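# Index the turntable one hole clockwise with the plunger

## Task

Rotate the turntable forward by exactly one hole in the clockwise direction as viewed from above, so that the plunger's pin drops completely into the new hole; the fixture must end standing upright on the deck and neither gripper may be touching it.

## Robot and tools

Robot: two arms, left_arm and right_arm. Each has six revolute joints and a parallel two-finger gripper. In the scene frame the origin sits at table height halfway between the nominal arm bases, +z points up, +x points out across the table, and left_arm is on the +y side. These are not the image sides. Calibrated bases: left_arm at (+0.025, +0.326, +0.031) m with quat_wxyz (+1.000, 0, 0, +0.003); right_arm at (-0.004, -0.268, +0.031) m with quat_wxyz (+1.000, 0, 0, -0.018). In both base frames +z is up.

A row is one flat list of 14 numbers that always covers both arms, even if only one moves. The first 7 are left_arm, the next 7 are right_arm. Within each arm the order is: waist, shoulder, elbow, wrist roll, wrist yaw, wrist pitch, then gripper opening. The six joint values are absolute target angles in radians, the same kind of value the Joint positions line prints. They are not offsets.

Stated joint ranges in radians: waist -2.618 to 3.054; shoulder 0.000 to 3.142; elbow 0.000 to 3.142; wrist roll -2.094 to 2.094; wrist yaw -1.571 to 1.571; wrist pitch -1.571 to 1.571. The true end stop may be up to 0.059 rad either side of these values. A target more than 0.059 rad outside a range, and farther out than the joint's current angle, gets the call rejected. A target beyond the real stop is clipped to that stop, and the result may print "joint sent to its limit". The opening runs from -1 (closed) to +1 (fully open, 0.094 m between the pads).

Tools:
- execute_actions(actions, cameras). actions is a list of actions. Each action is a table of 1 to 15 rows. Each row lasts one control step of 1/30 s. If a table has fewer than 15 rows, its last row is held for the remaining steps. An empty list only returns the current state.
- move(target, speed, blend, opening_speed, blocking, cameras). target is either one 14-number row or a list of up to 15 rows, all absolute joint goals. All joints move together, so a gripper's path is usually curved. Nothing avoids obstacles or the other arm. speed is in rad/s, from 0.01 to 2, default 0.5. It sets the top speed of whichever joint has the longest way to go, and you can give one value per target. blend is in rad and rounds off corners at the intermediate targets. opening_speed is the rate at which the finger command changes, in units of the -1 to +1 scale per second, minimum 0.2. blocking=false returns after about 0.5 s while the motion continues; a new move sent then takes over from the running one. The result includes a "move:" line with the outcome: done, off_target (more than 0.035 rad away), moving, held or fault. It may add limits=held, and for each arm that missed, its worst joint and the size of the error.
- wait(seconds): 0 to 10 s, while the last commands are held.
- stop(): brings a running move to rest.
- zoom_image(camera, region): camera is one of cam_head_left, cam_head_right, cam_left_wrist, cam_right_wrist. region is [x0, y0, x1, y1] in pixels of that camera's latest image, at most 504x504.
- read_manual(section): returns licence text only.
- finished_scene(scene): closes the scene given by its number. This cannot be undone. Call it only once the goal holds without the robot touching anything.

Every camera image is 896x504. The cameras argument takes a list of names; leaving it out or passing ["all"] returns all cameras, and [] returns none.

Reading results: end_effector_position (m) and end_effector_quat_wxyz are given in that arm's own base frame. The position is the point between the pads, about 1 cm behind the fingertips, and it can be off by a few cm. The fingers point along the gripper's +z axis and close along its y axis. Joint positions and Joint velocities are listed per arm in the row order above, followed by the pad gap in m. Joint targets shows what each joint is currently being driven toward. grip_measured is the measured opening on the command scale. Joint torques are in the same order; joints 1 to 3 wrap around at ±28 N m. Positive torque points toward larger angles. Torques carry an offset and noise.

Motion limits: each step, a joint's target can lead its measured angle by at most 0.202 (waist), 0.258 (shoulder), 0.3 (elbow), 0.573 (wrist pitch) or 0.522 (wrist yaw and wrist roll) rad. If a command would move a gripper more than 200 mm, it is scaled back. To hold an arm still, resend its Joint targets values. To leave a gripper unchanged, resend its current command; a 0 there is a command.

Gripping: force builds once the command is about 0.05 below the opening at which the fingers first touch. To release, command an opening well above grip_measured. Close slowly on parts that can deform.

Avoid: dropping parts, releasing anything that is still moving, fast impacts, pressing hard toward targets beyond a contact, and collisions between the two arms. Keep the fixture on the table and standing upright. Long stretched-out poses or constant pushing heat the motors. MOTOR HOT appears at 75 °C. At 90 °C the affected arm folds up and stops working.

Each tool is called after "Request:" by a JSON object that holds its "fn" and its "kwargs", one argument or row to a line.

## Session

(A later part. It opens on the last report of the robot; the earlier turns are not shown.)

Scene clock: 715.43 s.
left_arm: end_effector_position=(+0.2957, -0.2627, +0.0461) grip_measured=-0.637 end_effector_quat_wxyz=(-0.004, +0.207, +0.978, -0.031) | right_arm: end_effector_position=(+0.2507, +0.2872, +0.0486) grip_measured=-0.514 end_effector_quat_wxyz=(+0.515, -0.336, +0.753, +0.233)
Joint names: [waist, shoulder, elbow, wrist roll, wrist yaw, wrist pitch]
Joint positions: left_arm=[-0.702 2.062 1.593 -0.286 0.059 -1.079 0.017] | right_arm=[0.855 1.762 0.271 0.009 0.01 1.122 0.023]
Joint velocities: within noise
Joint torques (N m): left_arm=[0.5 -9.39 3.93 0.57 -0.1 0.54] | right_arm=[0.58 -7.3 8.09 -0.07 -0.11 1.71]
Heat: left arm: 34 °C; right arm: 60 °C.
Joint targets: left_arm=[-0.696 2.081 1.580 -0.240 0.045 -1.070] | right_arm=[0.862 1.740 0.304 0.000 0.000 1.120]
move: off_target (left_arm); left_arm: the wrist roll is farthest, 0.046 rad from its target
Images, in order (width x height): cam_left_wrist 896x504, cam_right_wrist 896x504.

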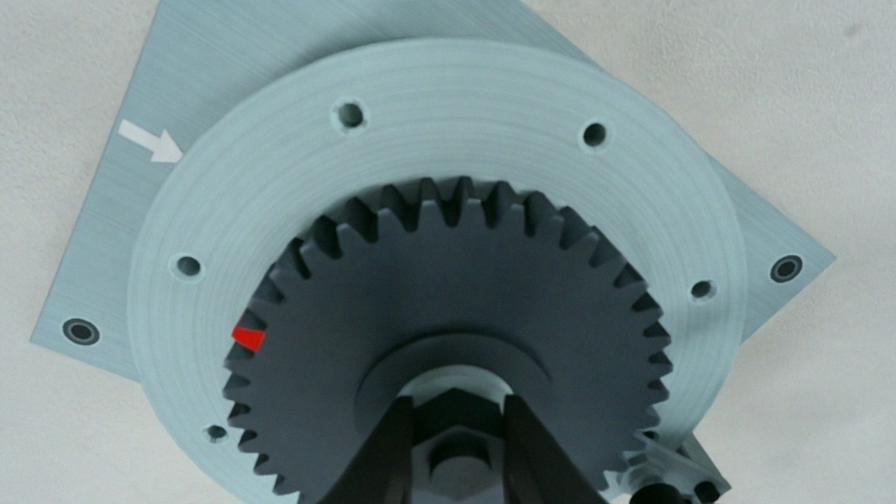

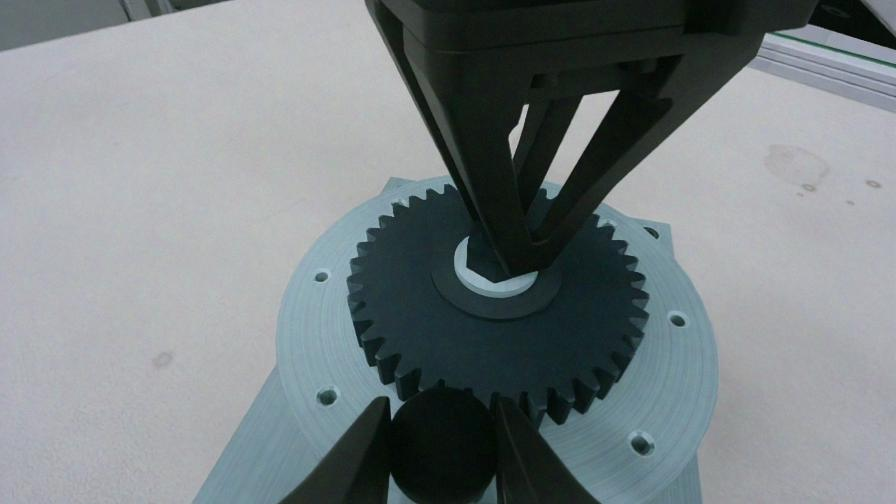

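Request:
{"fn": "move", "kwargs": {
  "target": [
    [-0.696,2.0807,1.58,-0.24,0.045,-1.07,-1,0.862,1.74,0.304,0,0,1.5,-1],
    [-0.696,2.0807,1.58,-0.14,0.045,-1.07,-1,0.862,1.74,0.304,0,0,1.5,-1]
  ],
  "cameras": ["cam_right_wrist","cam_left_wrist"]
}}

Scene clock: 796.10 s.
left_arm: end_effector_position=(+0.2956, -0.2631, +0.0461) grip_measured=-0.637 end_effector_quat_wxyz=(-0.003, +0.269, +0.963, -0.033) | right_arm: end_effector_position=(+0.2517, +0.2883, +0.0525) grip_measured=-0.514 end_effector_quat_wxyz=(+0.525, -0.333, +0.746, +0.237)
Joint names: [waist, shoulder, elbow, wrist roll, wrist yaw, wrist pitch]
Joint positions: left_arm=[-0.702 2.062 1.593 -0.158 0.062 -1.079 0.017] | right_arm=[0.855 1.777 0.266 0.009 0.01 1.168 0.023]
Joint velocities: within noise
Joint torques (N m): left_arm=[0.49 -9.37 3.9 0.21 -0.12 0.56] | right_arm=[0.61 -8.54 8.38 -0.07 -0.11 4.77]
Heat: left arm: 35 °C; right arm: 51 °C.
Joint targets: left_arm=[-0.696 2.081 1.580 -0.140 0.045 -1.070] | right_arm=[0.862 1.740 0.304 0.000 0.000 1.500]
move: off_target (right_arm); right_arm: the wrist pitch is farthest, 0.332 rad from its target
Images, in order (width x height): cam_left_wrist 896x504, cam_right_wrist 896x504.

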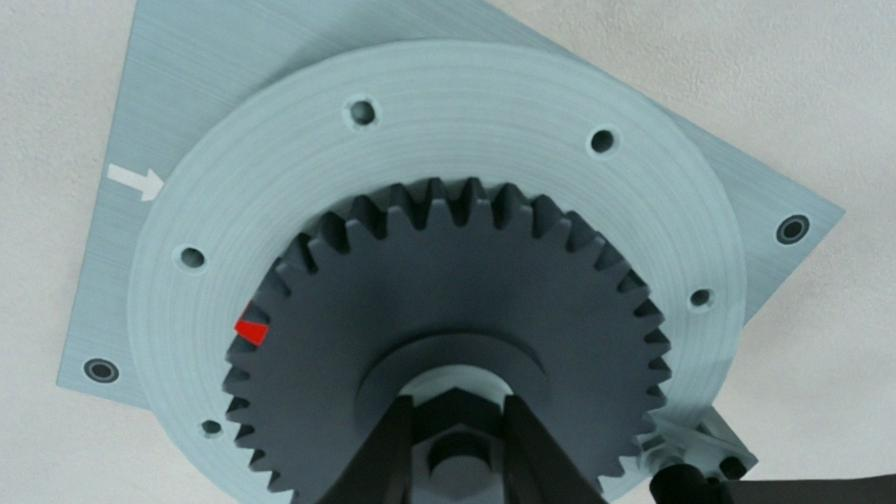

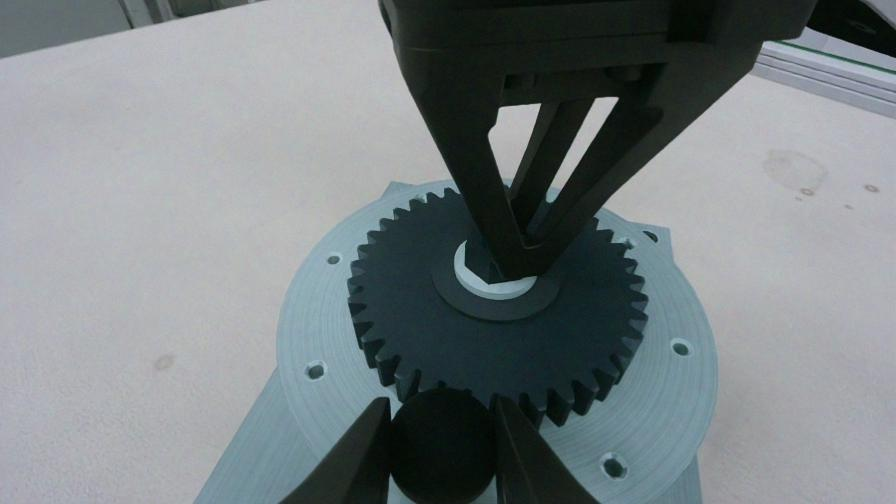

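Request:
{"fn": "move", "kwargs": {
  "target": [
    [-0.696,2.0807,1.58,-0.14,0.045,-1.07,-1,0.862,1.74,0.304,0,0,1.0,-1],
    [-0.696,2.0807,1.58,-0.22,0.045,-1.07,-1,0.862,1.74,0.304,0,0,0.95,-1]
  ],
  "cameras": ["cam_right_wrist","cam_left_wrist"]
}}

Scene clock: 836.67 s.
left_arm: end_effector_position=(+0.2956, -0.2631, +0.0461) grip_measured=-0.637 end_effector_quat_wxyz=(-0.003, +0.253, +0.967, -0.033) | right_arm: end_effector_position=(+0.2505, +0.2870, +0.0474) grip_measured=-0.514 end_effector_quat_wxyz=(+0.505, -0.339, +0.760, +0.228)
Joint names: [waist, shoulder, elbow, wrist roll, wrist yaw, wrist pitch]
Joint positions: left_arm=[-0.702 2.062 1.593 -0.192 0.062 -1.079 0.017] | right_arm=[0.855 1.732 0.283 0.009 0.01 1.054 0.023]
Joint velocities: within noise
Joint torques (N m): left_arm=[0.49 -9.39 3.9 -0.28 -0.13 0.55] | right_arm=[0.5 -4.96 7.15 -0.07 -0.12 0.8]
Heat: left arm: 35 °C; right arm: 79 °C. Fold the right arm in close to its base, or ease its load, before you think long.
Joint targets: left_arm=[-0.696 2.081 1.580 -0.220 0.045 -1.070] | right_arm=[0.862 1.740 0.304 0.000 0.000 0.950]
MOTOR HOT: the wrist pitch of the right arm reports 79 °C; the controller's stop level is 90 °C. To cool a motor, set the load down, stop pushing, or move to a pose that needs little force.
move: off_target (right_arm); right_arm: the wrist pitch is farthest, 0.104 rad from its target
Images, in order (width x height): cam_left_wrist 896x504, cam_right_wrist 896x504.

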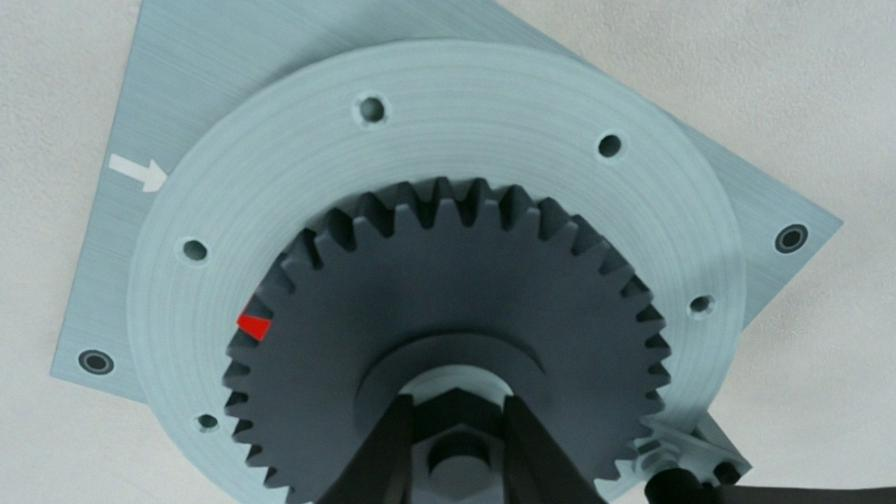

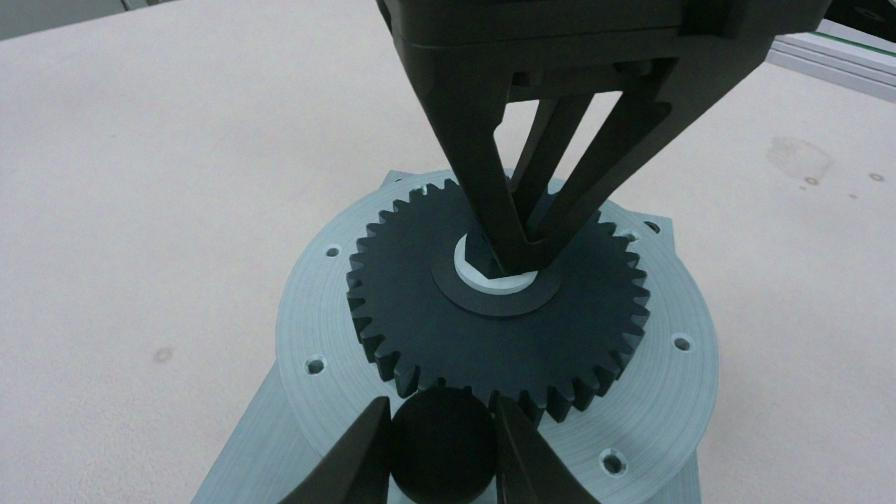

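Request:
{"fn": "move", "kwargs": {
  "target": [
    [-0.696,2.0807,1.58,-0.08,0.045,-1.07,-1,0.862,1.735,0.304,0,0,0.95,-1],
    [-0.696,2.0807,1.58,-0.26,0.045,-1.07,-1,0.862,1.73,0.304,0,0,0.92,-1]
  ],
  "cameras": ["cam_right_wrist"]
}}

Request:
{"fn": "move", "kwargs": {
  "target": [
    [-0.696,2.0807,1.58,-0.16,0.045,-1.07,-1,0.862,1.73,0.304,0,0,0.92,-1]
  ],
  "cameras": ["cam_right_wrist","cam_left_wrist"]
}}

Scene clock: 845.67 s.
left_arm: end_effector_position=(+0.2957, -0.2631, +0.0461) grip_measured=-0.637 end_effector_quat_wxyz=(-0.003, +0.238, +0.971, -0.033) | right_arm: end_effector_position=(+0.2505, +0.2870, +0.0474) grip_measured=-0.514 end_effector_quat_wxyz=(+0.502, -0.340, +0.762, +0.227)
Joint names: [waist, shoulder, elbow, wrist roll, wrist yaw, wrist pitch]
Joint positions: left_arm=[-0.702 2.062 1.593 -0.222 0.061 -1.078 0.017] | right_arm=[0.855 1.721 0.287 0.009 0.01 1.031 0.023]
Joint velocities: within noise
Joint torques (N m): left_arm=[0.47 -9.36 3.9 -0.42 -0.11 0.54] | right_arm=[0.59 -4.83 6.79 -0.07 -0.13 0.75]
Heat: left arm: 35 °C; right arm: 67 °C.
Joint targets: left_arm=[-0.696 2.081 1.580 -0.260 0.045 -1.070] | right_arm=[0.862 1.730 0.304 0.000 0.000 0.920]
MOTOR HOT: cleared for the motors of the right arm.
move: off_target (left_arm, right_arm); left_arm: the wrist roll is farthest, 0.038 rad from its target; right_arm: the wrist pitch is farthest, 0.111 rad from its target
Images, in order (width x height): cam_right_wrist 896x504.

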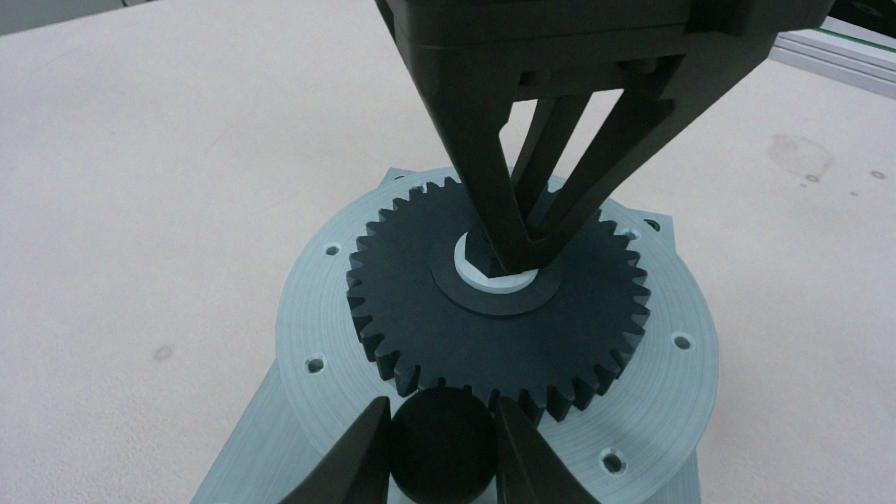

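Scene clock: 846.50 s.
left_arm: end_effector_position=(+0.2956, -0.2632, +0.0461) grip_measured=-0.637 end_effector_quat_wxyz=(-0.003, +0.260, +0.965, -0.033) | right_arm: end_effector_position=(+0.2505, +0.2869, +0.0473) grip_measured=-0.514 end_effector_quat_wxyz=(+0.502, -0.340, +0.762, +0.227)
Joint names: [waist, shoulder, elbow, wrist roll, wrist yaw, wrist pitch]
Joint positions: left_arm=[-0.702 2.062 1.593 -0.176 0.062 -1.078 0.017] | right_arm=[0.855 1.721 0.287 0.009 0.01 1.03 0.023]
Joint velocities: within noise
Joint torques (N m): left_arm=[0.5 -9.35 3.9 0.17 -0.13 0.55] | right_arm=[0.57 -4.83 6.75 -0.06 -0.11 0.77]
Heat: left arm: 35 °C; right arm: 66 °C.
Joint targets: left_arm=[-0.696 2.081 1.580 -0.160 0.045 -1.070] | right_arm=[0.862 1.730 0.304 0.000 0.000 0.920]
move: off_target (right_arm); right_arm: the wrist pitch is farthest, 0.110 rad from its target
Images, in order (width x height): cam_left_wrist 896x504, cam_right_wrist 896x504.

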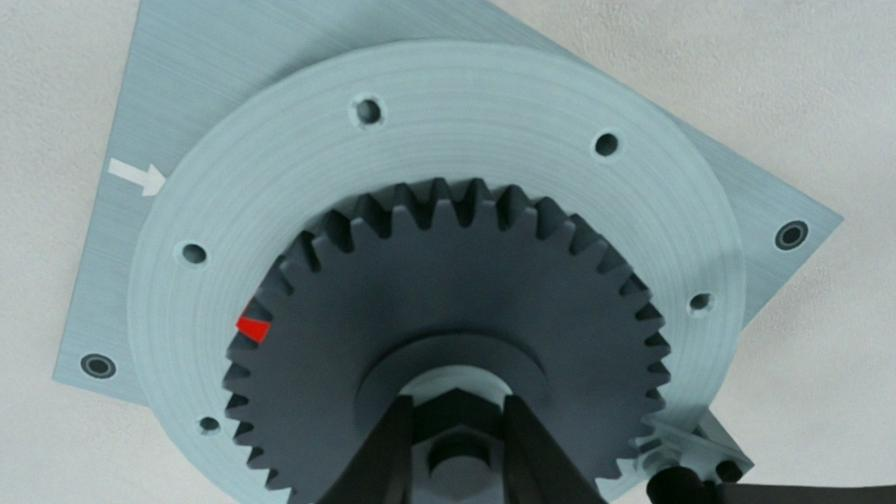

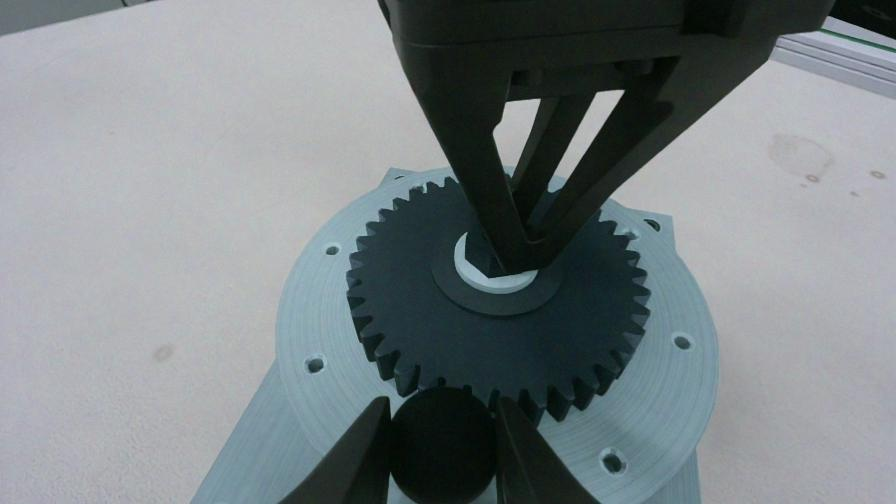

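Request:
{"fn": "zoom_image", "kwargs": {
  "camera": "cam_left_wrist",
  "region": [560, 360, 800, 504]
}}

Request:
{"fn": "zoom_image", "kwargs": {
  "camera": "cam_head_right",
  "region": [250, 150, 650, 450]
}}

Scaled by 2.100 from the camera's 896x504 image, which has a finer 1280x720 frame.

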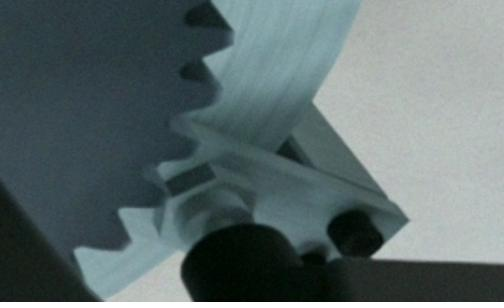

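This scene's latest camera images include none from cam_head_right. They are from: cam_left_wrist, cam_right_wrist. cam_head_right's image comes with the result of a call that names it in "cameras".

Request:
{"fn": "move", "kwargs": {
  "target": [
    [-0.696,2.0807,1.58,-0.16,0.045,-1.07,-1,0.862,1.73,0.304,0,0,0.98,-0.3]
  ],
  "opening_speed": 0.3,
  "cameras": ["cam_right_wrist","cam_head_right","cam_head_left"]
}}

Scene clock: 873.30 s.
left_arm: end_effector_position=(+0.2956, -0.2632, +0.0461) grip_measured=-0.637 end_effector_quat_wxyz=(-0.003, +0.261, +0.965, -0.033) | right_arm: end_effector_position=(+0.2486, +0.2849, +0.0400) grip_measured=-0.302 end_effector_quat_wxyz=(+0.489, -0.344, +0.770, +0.221)
Joint names: [waist, shoulder, elbow, wrist roll, wrist yaw, wrist pitch]
Joint positions: left_arm=[-0.702 2.062 1.593 -0.175 0.062 -1.078 0.017] | right_arm=[0.855 1.721 0.29 0.009 0.01 0.994 0.033]
Joint velocities: within noise
Joint torques (N m): left_arm=[0.5 -9.35 3.92 0.18 -0.12 0.55] | right_arm=[0.58 -4.86 6.52 -0.08 -0.12 1.58]
Heat: left arm: 35 °C; right arm: 55 °C.
Joint targets: left_arm=[-0.696 2.081 1.580 -0.160 0.045 -1.070] | right_arm=[0.862 1.730 0.304 0.000 0.000 0.980]
move: done
Images, in order (width x height): cam_head_left 896x504, cam_head_right 896x504, cam_right_wrist 896x504.

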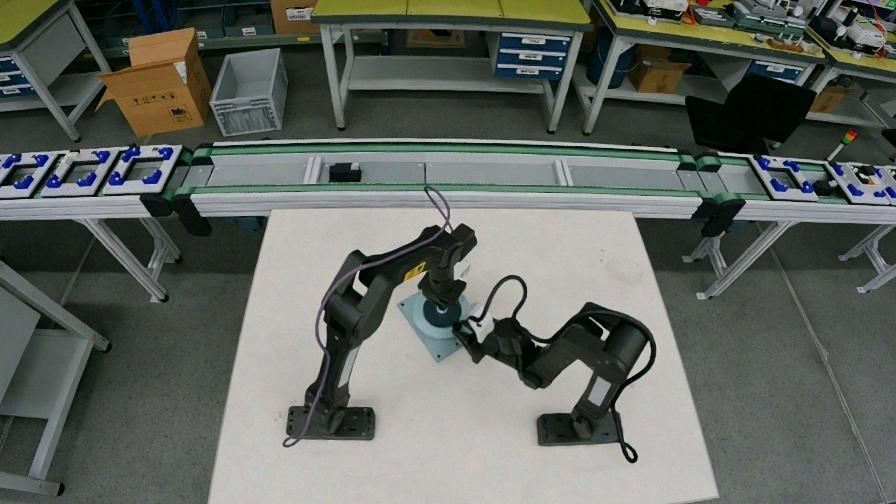

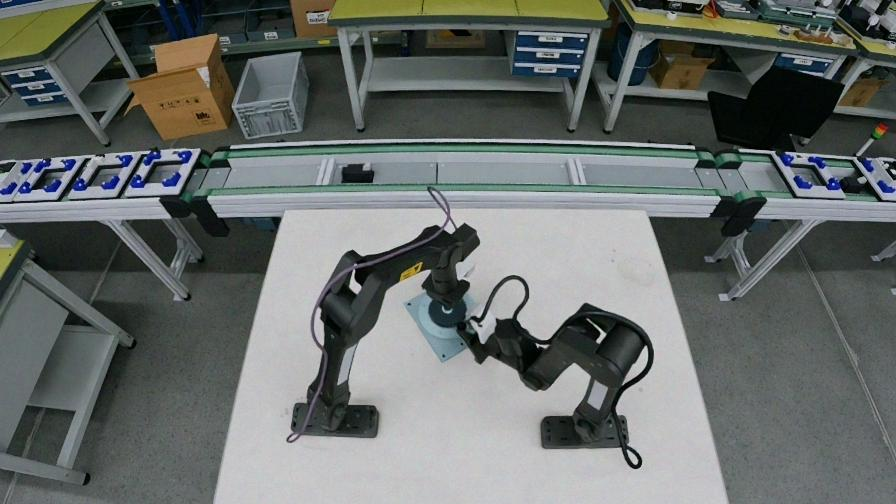

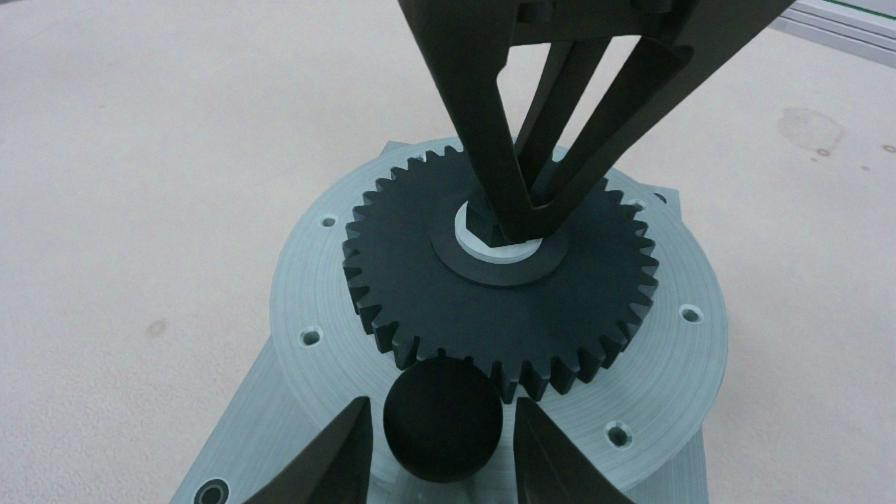

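Request:
{"fn": "move", "kwargs": {
  "target": [
    [-0.696,2.0807,1.58,-0.30,0.045,-1.07,-1,0.862,1.73,0.304,0,0,0.98,-0.3]
  ],
  "speed": 0.2,
  "cameras": ["cam_right_wrist","cam_left_wrist"]
}}

Scene clock: 902.80 s.
left_arm: end_effector_position=(+0.2960, -0.2631, +0.0461) grip_measured=-0.638 end_effector_quat_wxyz=(-0.003, +0.219, +0.975, -0.032) | right_arm: end_effector_position=(+0.2486, +0.2848, +0.0399) grip_measured=-0.302 end_effector_quat_wxyz=(+0.489, -0.344, +0.771, +0.221)
Joint names: [waist, shoulder, elbow, wrist roll, wrist yaw, wrist pitch]
Joint positions: left_arm=[-0.702 2.062 1.593 -0.26 0.06 -1.077 0.017] | right_arm=[0.855 1.721 0.29 0.009 0.01 0.993 0.033]
Joint velocities: within noise
Joint torques (N m): left_arm=[0.5 -9.37 3.9 -0.42 -0.12 0.54] | right_arm=[0.57 -4.79 6.54 -0.08 -0.12 1.59]
Heat: left arm: 35 °C; right arm: 53 °C.
Joint targets: left_arm=[-0.696 2.081 1.580 -0.300 0.045 -1.070] | right_arm=[0.862 1.730 0.304 0.000 0.000 0.980]
move: off_target (left_arm); left_arm: the wrist roll is farthest, 0.040 rad from its target
Images, in order (width x height): cam_left_wrist 896x504, cam_right_wrist 896x504.

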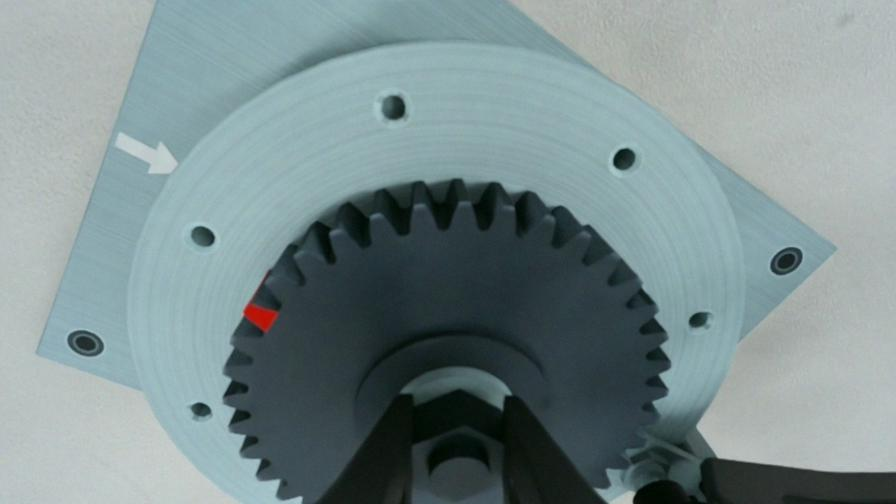

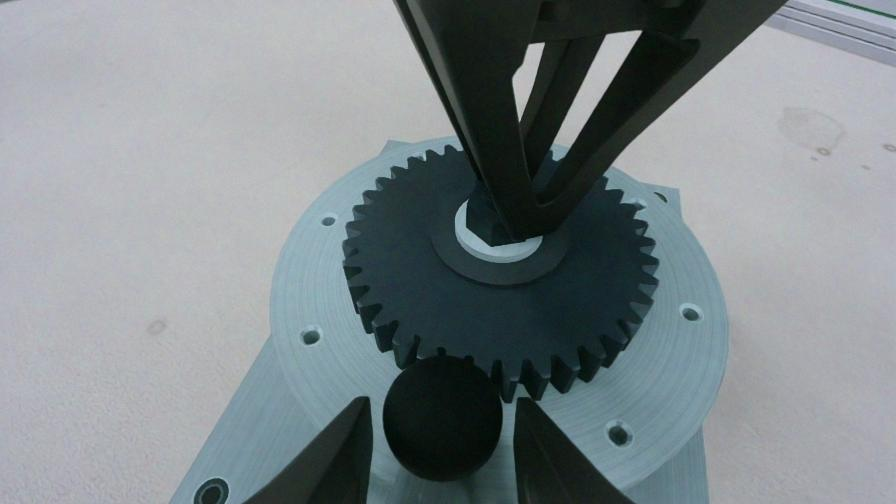

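Request:
{"fn": "move", "kwargs": {
  "target": [
    [-0.696,2.0807,1.58,-0.40,0.045,-1.07,-1,0.862,1.73,0.304,0,0,0.98,-0.3]
  ],
  "speed": 0.2,
  "cameras": ["cam_right_wrist","cam_left_wrist"]
}}

Scene clock: 908.00 s.
left_arm: end_effector_position=(+0.2970, -0.2632, +0.0461) grip_measured=-0.638 end_effector_quat_wxyz=(-0.003, +0.171, +0.985, -0.031) | right_arm: end_effector_position=(+0.2486, +0.2848, +0.0399) grip_measured=-0.302 end_effector_quat_wxyz=(+0.489, -0.344, +0.771, +0.221)
Joint names: [waist, shoulder, elbow, wrist roll, wrist yaw, wrist pitch]
Joint positions: left_arm=[-0.702 2.062 1.593 -0.36 0.057 -1.074 0.017] | right_arm=[0.855 1.721 0.29 0.009 0.01 0.993 0.033]
Joint velocities: within noise
Joint torques (N m): left_arm=[0.53 -9.4 3.95 -0.42 -0.08 0.5] | right_arm=[0.57 -4.82 6.56 -0.07 -0.12 1.57]
Heat: left arm: 35 °C; right arm: 53 °C.
Joint targets: left_arm=[-0.696 2.081 1.580 -0.400 0.045 -1.070] | right_arm=[0.862 1.730 0.304 0.000 0.000 0.980]
move: off_target (left_arm); left_arm: the wrist roll is farthest, 0.040 rad from its target
Images, in order (width x height): cam_left_wrist 896x504, cam_right_wrist 896x504.

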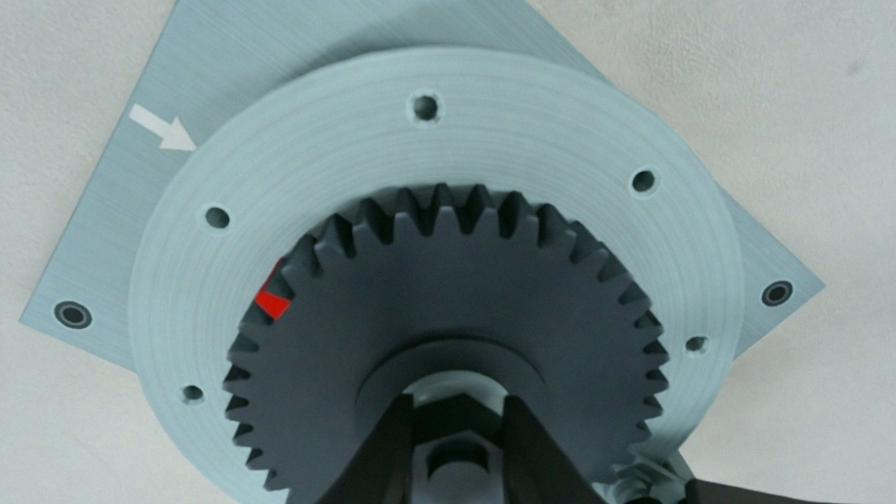

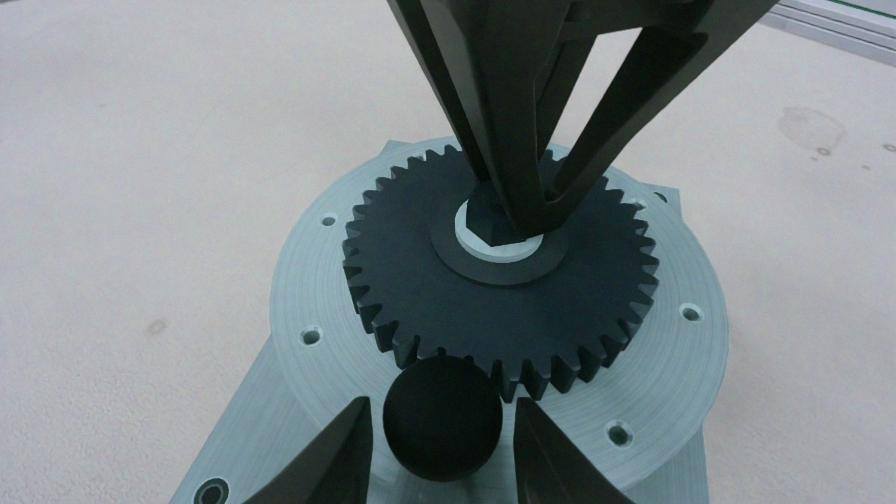

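Request:
{"fn": "move", "kwargs": {
  "target": [
    [-0.696,2.0807,1.58,-0.21,0.045,-1.07,-1,0.862,1.695,0.29,0,0,0.98,-0.3],
    [-0.696,2.0807,1.58,-0.21,0.045,-1.07,-1,0.862,1.695,0.29,0,0,0.98,-1]
  ],
  "opening_speed": 1,
  "cameras": ["cam_right_wrist"]
}}

Scene clock: 942.10 s.
left_arm: end_effector_position=(+0.2971, -0.2637, +0.0461) grip_measured=-0.642 end_effector_quat_wxyz=(+0.000, +0.230, +0.973, -0.033) | right_arm: end_effector_position=(+0.2485, +0.2848, +0.0399) grip_measured=-0.502 end_effector_quat_wxyz=(+0.489, -0.344, +0.771, +0.221)
Joint names: [waist, shoulder, elbow, wrist roll, wrist yaw, wrist pitch]
Joint positions: left_arm=[-0.702 2.062 1.593 -0.239 0.059 -1.072 0.017] | right_arm=[0.855 1.72 0.29 0.009 0.01 0.991 0.023]
Joint velocities: within noise
Joint torques (N m): left_arm=[0.54 -9.42 3.96 0.34 -0.1 0.49] | right_arm=[0.51 -7.49 5.14 -0.08 -0.12 1.59]
Heat: left arm: 35 °C; right arm: 51 °C.
Joint targets: left_arm=[-0.696 2.081 1.580 -0.210 0.045 -1.070] | right_arm=[0.862 1.695 0.290 0.000 0.000 0.980]
move: done
Images, in order (width x height): cam_right_wrist 896x504.

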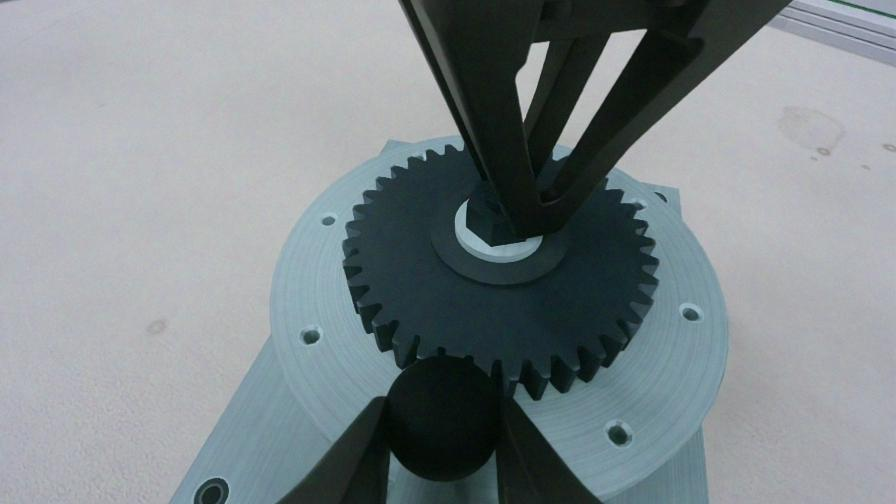

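Request:
{"fn": "move", "kwargs": {
  "target": [
    [-0.696,2.0807,1.58,-0.21,0.045,-1.07,-1,0.862,1.695,0.29,0,0,0.98,-0.3],
    [-0.696,2.0807,1.58,-0.21,0.045,-1.07,-1,0.862,1.70,0.29,0,0,1.03,-0.3],
    [-0.696,2.0807,1.58,-0.21,0.045,-1.07,-1,0.862,1.70,0.29,0,0,1.03,-1]
  ],
  "opening_speed": 1,
  "cameras": ["cam_right_wrist"]
}}

Scene clock: 951.47 s.
left_arm: end_effector_position=(+0.2971, -0.2637, +0.0461) grip_measured=-0.642 end_effector_quat_wxyz=(+0.000, +0.230, +0.973, -0.033) | right_arm: end_effector_position=(+0.2509, +0.2875, +0.0479) grip_measured=-0.506 end_effector_quat_wxyz=(+0.502, -0.340, +0.762, +0.227)
Joint names: [waist, shoulder, elbow, wrist roll, wrist yaw, wrist pitch]
Joint positions: left_arm=[-0.702 2.062 1.593 -0.239 0.059 -1.072 0.017] | right_arm=[0.855 1.72 0.29 0.008 0.01 1.026 0.023]
Joint velocities: within noise
Joint torques (N m): left_arm=[0.47 -9.37 3.92 0.34 -0.1 0.5] | right_arm=[0.59 -7.09 5.2 -0.06 -0.12 1.75]
Heat: left arm: 35 °C; right arm: 51 °C.
Joint targets: left_arm=[-0.696 2.081 1.580 -0.210 0.045 -1.070] | right_arm=[0.862 1.700 0.290 0.000 0.000 1.030]
move: done
Images, in order (width x height): cam_right_wrist 896x504.

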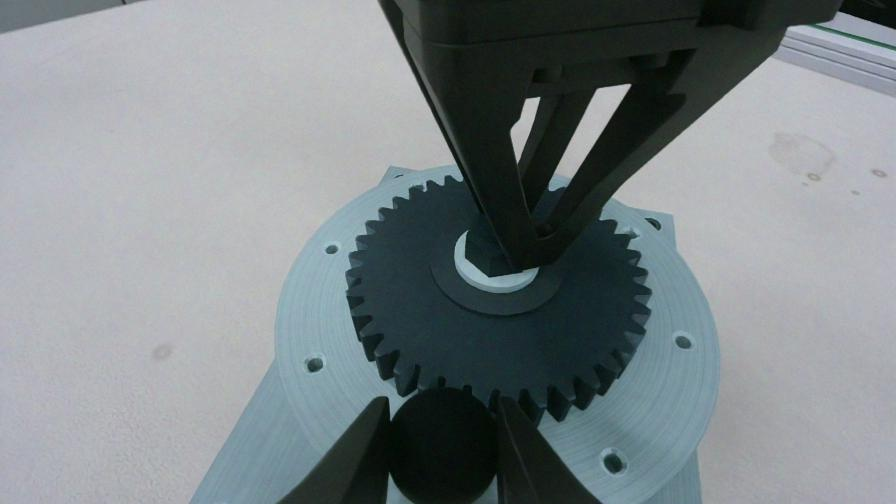

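Request:
{"fn": "move", "kwargs": {
  "target": [
    [-0.696,2.0807,1.58,-0.22,0.045,-1.07,-1,0.862,1.73,0.304,0,0,1.5,-1]
  ],
  "speed": 0.8,
  "cameras": ["cam_right_wrist"]
}}

Request:
{"fn": "move", "kwargs": {
  "target": [
    [-0.696,2.0807,1.58,-0.25,0.045,-1.07,-1,0.862,1.73,0.304,0,0,1.5,-1]
  ],
  "cameras": ["cam_right_wrist"]
}}

Request:
{"fn": "move", "kwargs": {
  "target": [
    [-0.696,2.0807,1.58,-0.25,0.045,-1.07,-1,0.862,1.73,0.304,0,0,1.03,-1]
  ],
  "cameras": ["cam_right_wrist"]
}}

Scene clock: 962.03 s.
left_arm: end_effector_position=(+0.2971, -0.2638, +0.0461) grip_measured=-0.642 end_effector_quat_wxyz=(+0.000, +0.231, +0.972, -0.033) | right_arm: end_effector_position=(+0.2518, +0.2885, +0.0531) grip_measured=-0.507 end_effector_quat_wxyz=(+0.524, -0.333, +0.747, +0.237)
Joint names: [waist, shoulder, elbow, wrist roll, wrist yaw, wrist pitch]
Joint positions: left_arm=[-0.702 2.062 1.593 -0.236 0.059 -1.072 0.017] | right_arm=[0.855 1.769 0.268 0.008 0.01 1.156 0.023]
Joint velocities: within noise
Joint torques (N m): left_arm=[0.54 -9.39 3.92 0.2 -0.11 0.49] | right_arm=[0.54 -8.79 8.23 -0.07 -0.12 4.88]
Heat: left arm: 35 °C; right arm: 53 °C.
Joint targets: left_arm=[-0.696 2.081 1.580 -0.220 0.045 -1.070] | right_arm=[0.862 1.730 0.304 0.000 0.000 1.500]
move: off_target (right_arm); right_arm: the wrist pitch is farthest, 0.344 rad from its target
Images, in order (width x height): cam_right_wrist 896x504.

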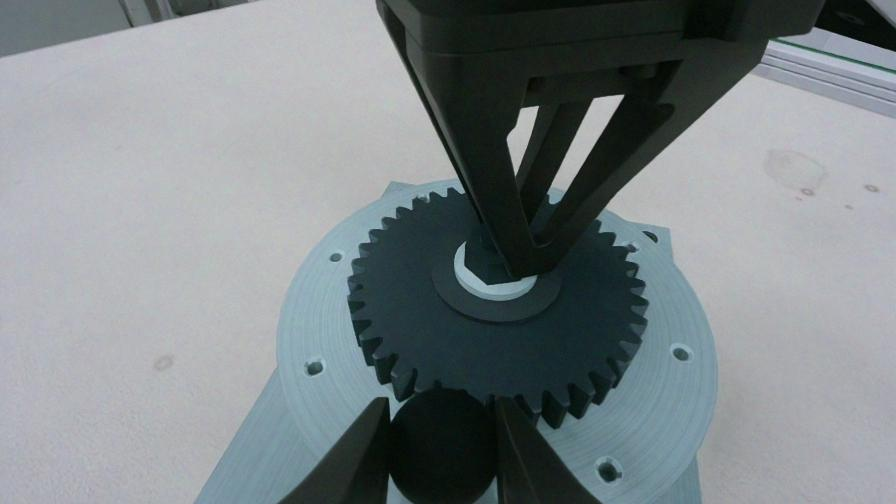

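Scene clock: 962.73 s.
left_arm: end_effector_position=(+0.2971, -0.2638, +0.0461) grip_measured=-0.642 end_effector_quat_wxyz=(+0.000, +0.229, +0.973, -0.033) | right_arm: end_effector_position=(+0.2518, +0.2885, +0.0530) grip_measured=-0.507 end_effector_quat_wxyz=(+0.524, -0.333, +0.747, +0.237)
Joint names: [waist, shoulder, elbow, wrist roll, wrist yaw, wrist pitch]
Joint positions: left_arm=[-0.702 2.062 1.593 -0.241 0.059 -1.072 0.017] | right_arm=[0.855 1.77 0.268 0.008 0.01 1.156 0.023]
Joint velocities: within noise
Joint torques (N m): left_arm=[0.47 -9.37 3.92 -0.07 -0.1 0.5] | right_arm=[0.58 -8.81 8.21 -0.08 -0.12 4.87]
Heat: left arm: 35 °C; right arm: 54 °C.
Joint targets: left_arm=[-0.696 2.081 1.580 -0.250 0.045 -1.070] | right_arm=[0.862 1.730 0.304 0.000 0.000 1.500]
move: off_target (right_arm); right_arm: the wrist pitch is farthest, 0.344 rad from its target
Images, in order (width x height): cam_right_wrist 896x504.

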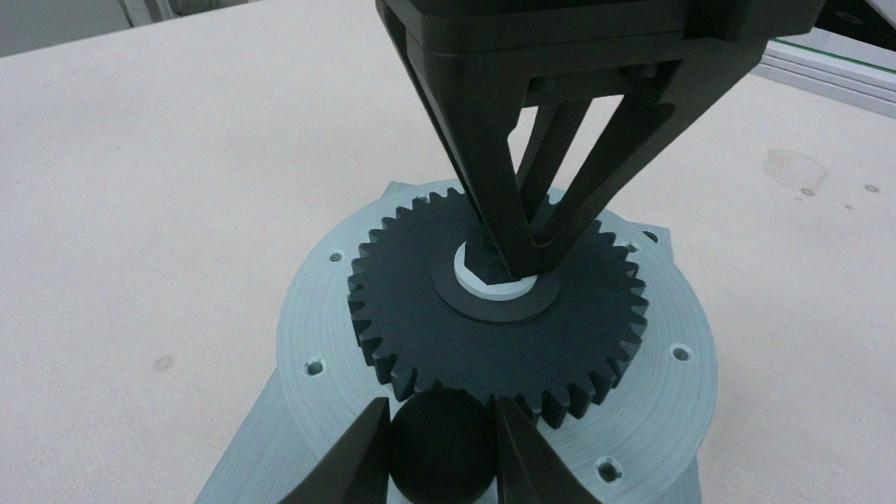

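Scene clock: 964.13 s.
left_arm: end_effector_position=(+0.2971, -0.2638, +0.0461) grip_measured=-0.642 end_effector_quat_wxyz=(+0.000, +0.228, +0.973, -0.033) | right_arm: end_effector_position=(+0.2509, +0.2874, +0.0475) grip_measured=-0.507 end_effector_quat_wxyz=(+0.508, -0.339, +0.758, +0.229)
Joint names: [waist, shoulder, elbow, wrist roll, wrist yaw, wrist pitch]
Joint positions: left_arm=[-0.702 2.062 1.593 -0.242 0.059 -1.072 0.017] | right_arm=[0.855 1.742 0.281 0.008 0.01 1.071 0.023]
Joint velocities: within noise
Joint torques (N m): left_arm=[0.46 -9.35 3.96 -0.08 -0.11 0.49] | right_arm=[0.61 -6.45 7.23 -0.07 -0.12 1.37]
Heat: left arm: 35 °C; right arm: 55 °C.
Joint targets: left_arm=[-0.696 2.081 1.580 -0.250 0.045 -1.070] | right_arm=[0.862 1.730 0.304 0.000 0.000 1.030]
move: off_target (right_arm); right_arm: the wrist pitch is farthest, 0.041 rad from its target
Images, in order (width x height): cam_right_wrist 896x504.

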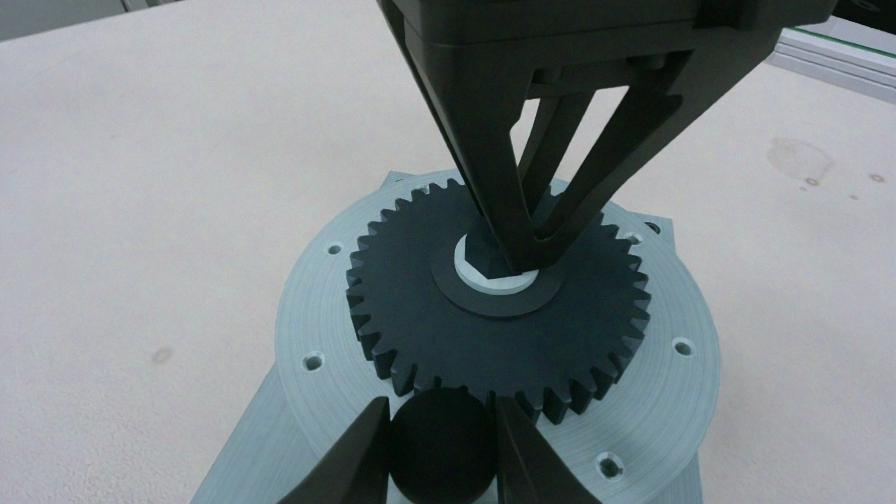

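Request:
{"fn": "move", "kwargs": {
  "target": [
    [-0.696,2.0807,1.58,-0.25,0.045,-1.07,-1,0.862,1.73,0.304,0,0,1.5,-1],
    [-0.696,2.0807,1.58,-0.345,0.045,-1.07,-1,0.862,1.73,0.304,0,0,1.5,-1],
    [-0.696,2.0807,1.58,-0.345,0.045,-1.07,-1,0.862,1.73,0.304,0,0,1.03,-1]
  ],
  "speed": 0.8,
  "cameras": ["cam_right_wrist"]
}}

Scene clock: 974.93 s.
left_arm: end_effector_position=(+0.2974, -0.2635, +0.0461) grip_measured=-0.642 end_effector_quat_wxyz=(-0.001, +0.184, +0.982, -0.032) | right_arm: end_effector_position=(+0.2509, +0.2875, +0.0438) grip_measured=-0.507 end_effector_quat_wxyz=(+0.502, -0.340, +0.762, +0.227)
Joint names: [waist, shoulder, elbow, wrist roll, wrist yaw, wrist pitch]
Joint positions: left_arm=[-0.702 2.062 1.593 -0.332 0.057 -1.072 0.017] | right_arm=[0.855 1.748 0.287 0.008 0.01 1.058 0.023]
Joint velocities: within noise
Joint torques (N m): left_arm=[0.51 -9.4 3.97 -0.13 -0.09 0.49] | right_arm=[0.53 -7.13 6.6 -0.07 -0.11 1.46]
Heat: left arm: 36 °C; right arm: 54 °C.
Joint targets: left_arm=[-0.696 2.081 1.580 -0.345 0.045 -1.070] | right_arm=[0.862 1.730 0.304 0.000 0.000 1.030]
move: done
Images, in order (width x height): cam_right_wrist 896x504.

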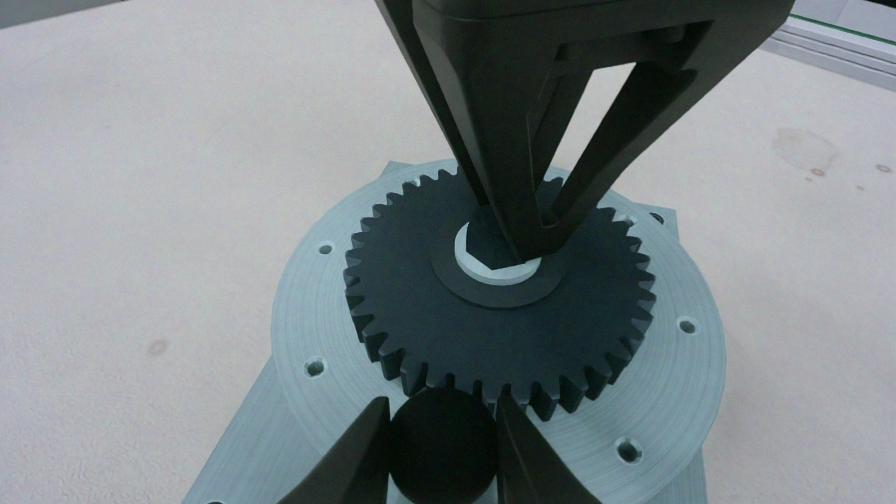

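Request:
{"fn": "move", "kwargs": {
  "target": [
    [-0.702,2.07,1.587,-0.335,0.05,-1.072,-0.3,0.862,1.73,0.304,0,0,1.03,-0.2],
    [-0.70,2.055,1.6665,-0.335,0.02,-1.162,-0.3,0.862,1.73,0.304,0,0,1.03,-0.2],
    [-0.72,2.035,1.737,-0.335,0,-1.253,-0.3,0.858,1.321,0.153,0,0,0.718,-0.2],
    [-0.757,1.2,1.2,-0.1,0,-1.0,-0.3,0.858,1.0,0.153,0,0,0.4,-0.2]
  ],
  "speed": 0.5,
  "opening_speed": 0.5
}}

Scene clock: 985.73 s.
left_arm: end_effector_position=(+0.2217, -0.2069, +0.2153) grip_measured=-0.302 end_effector_quat_wxyz=(+0.248, +0.303, +0.913, -0.118) | right_arm: end_effector_position=(+0.2054, +0.2353, +0.0929) grip_measured=-0.202 end_effector_quat_wxyz=(+0.489, -0.344, +0.770, +0.221)
Joint names: [waist, shoulder, elbow, wrist roll, wrist yaw, wrist pitch]
Joint positions: left_arm=[-0.75 1.213 1.215 -0.111 0.007 -1.017 0.033] | right_arm=[0.855 1.015 0.163 0.008 0.009 0.415 0.038]
Joint velocities: within noise
Joint torques (N m): left_arm=[-0.61 -4.66 4.38 0.14 -0.08 1.68] | right_arm=[0.2 -2.7 7.27 -0.07 -0.11 1.6]
Heat: left arm: 36 °C; right arm: 52 °C.
Joint targets: left_arm=[-0.757 1.200 1.200 -0.100 0.000 -1.000] | right_arm=[0.858 1.000 0.153 0.000 0.000 0.400]
move: done

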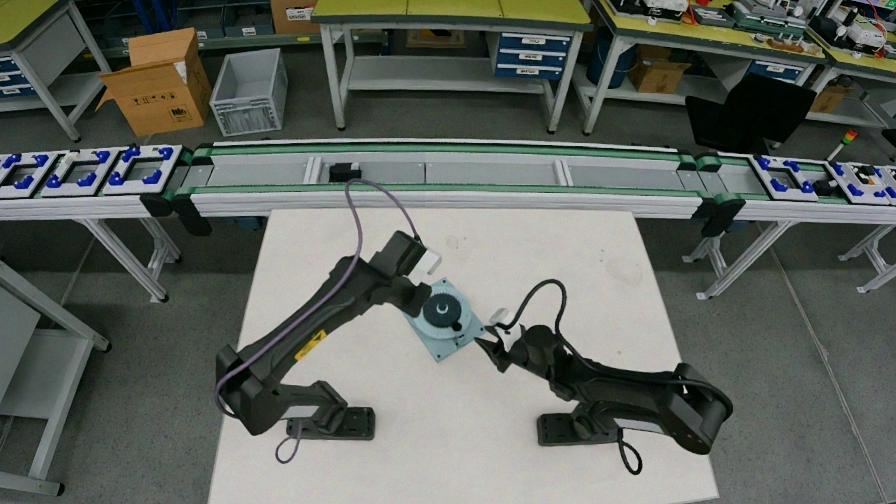

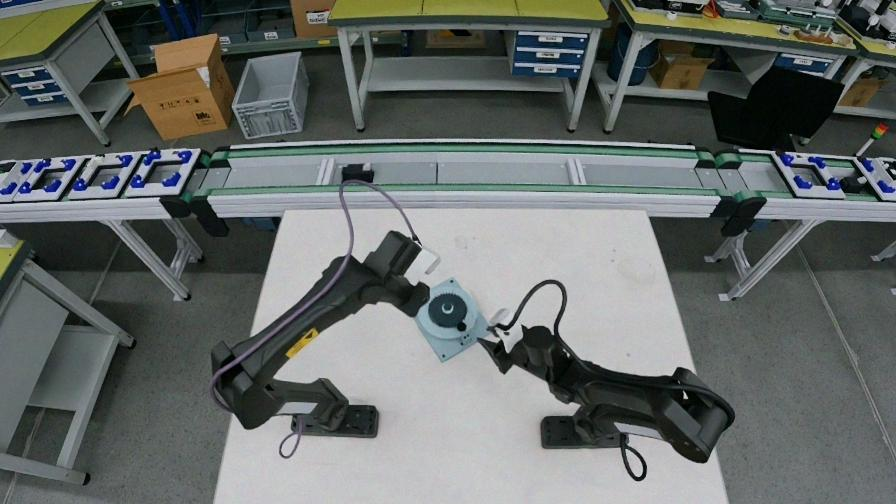

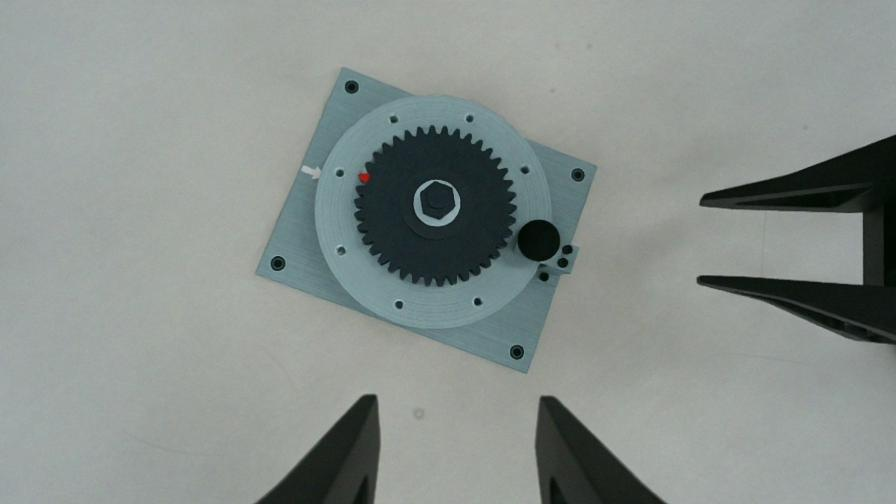

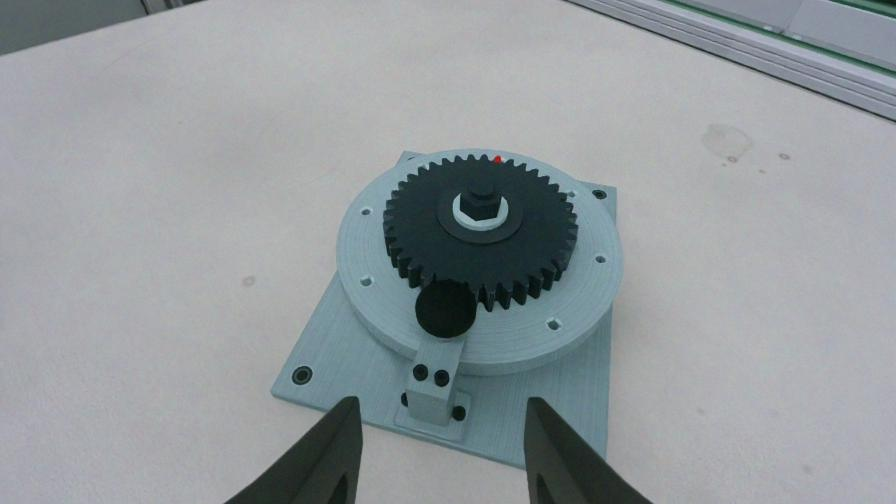

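Request:
{"fn": "finished_scene", "kwargs": {
  "scene": 1
}}

The scene is finished: the task was done.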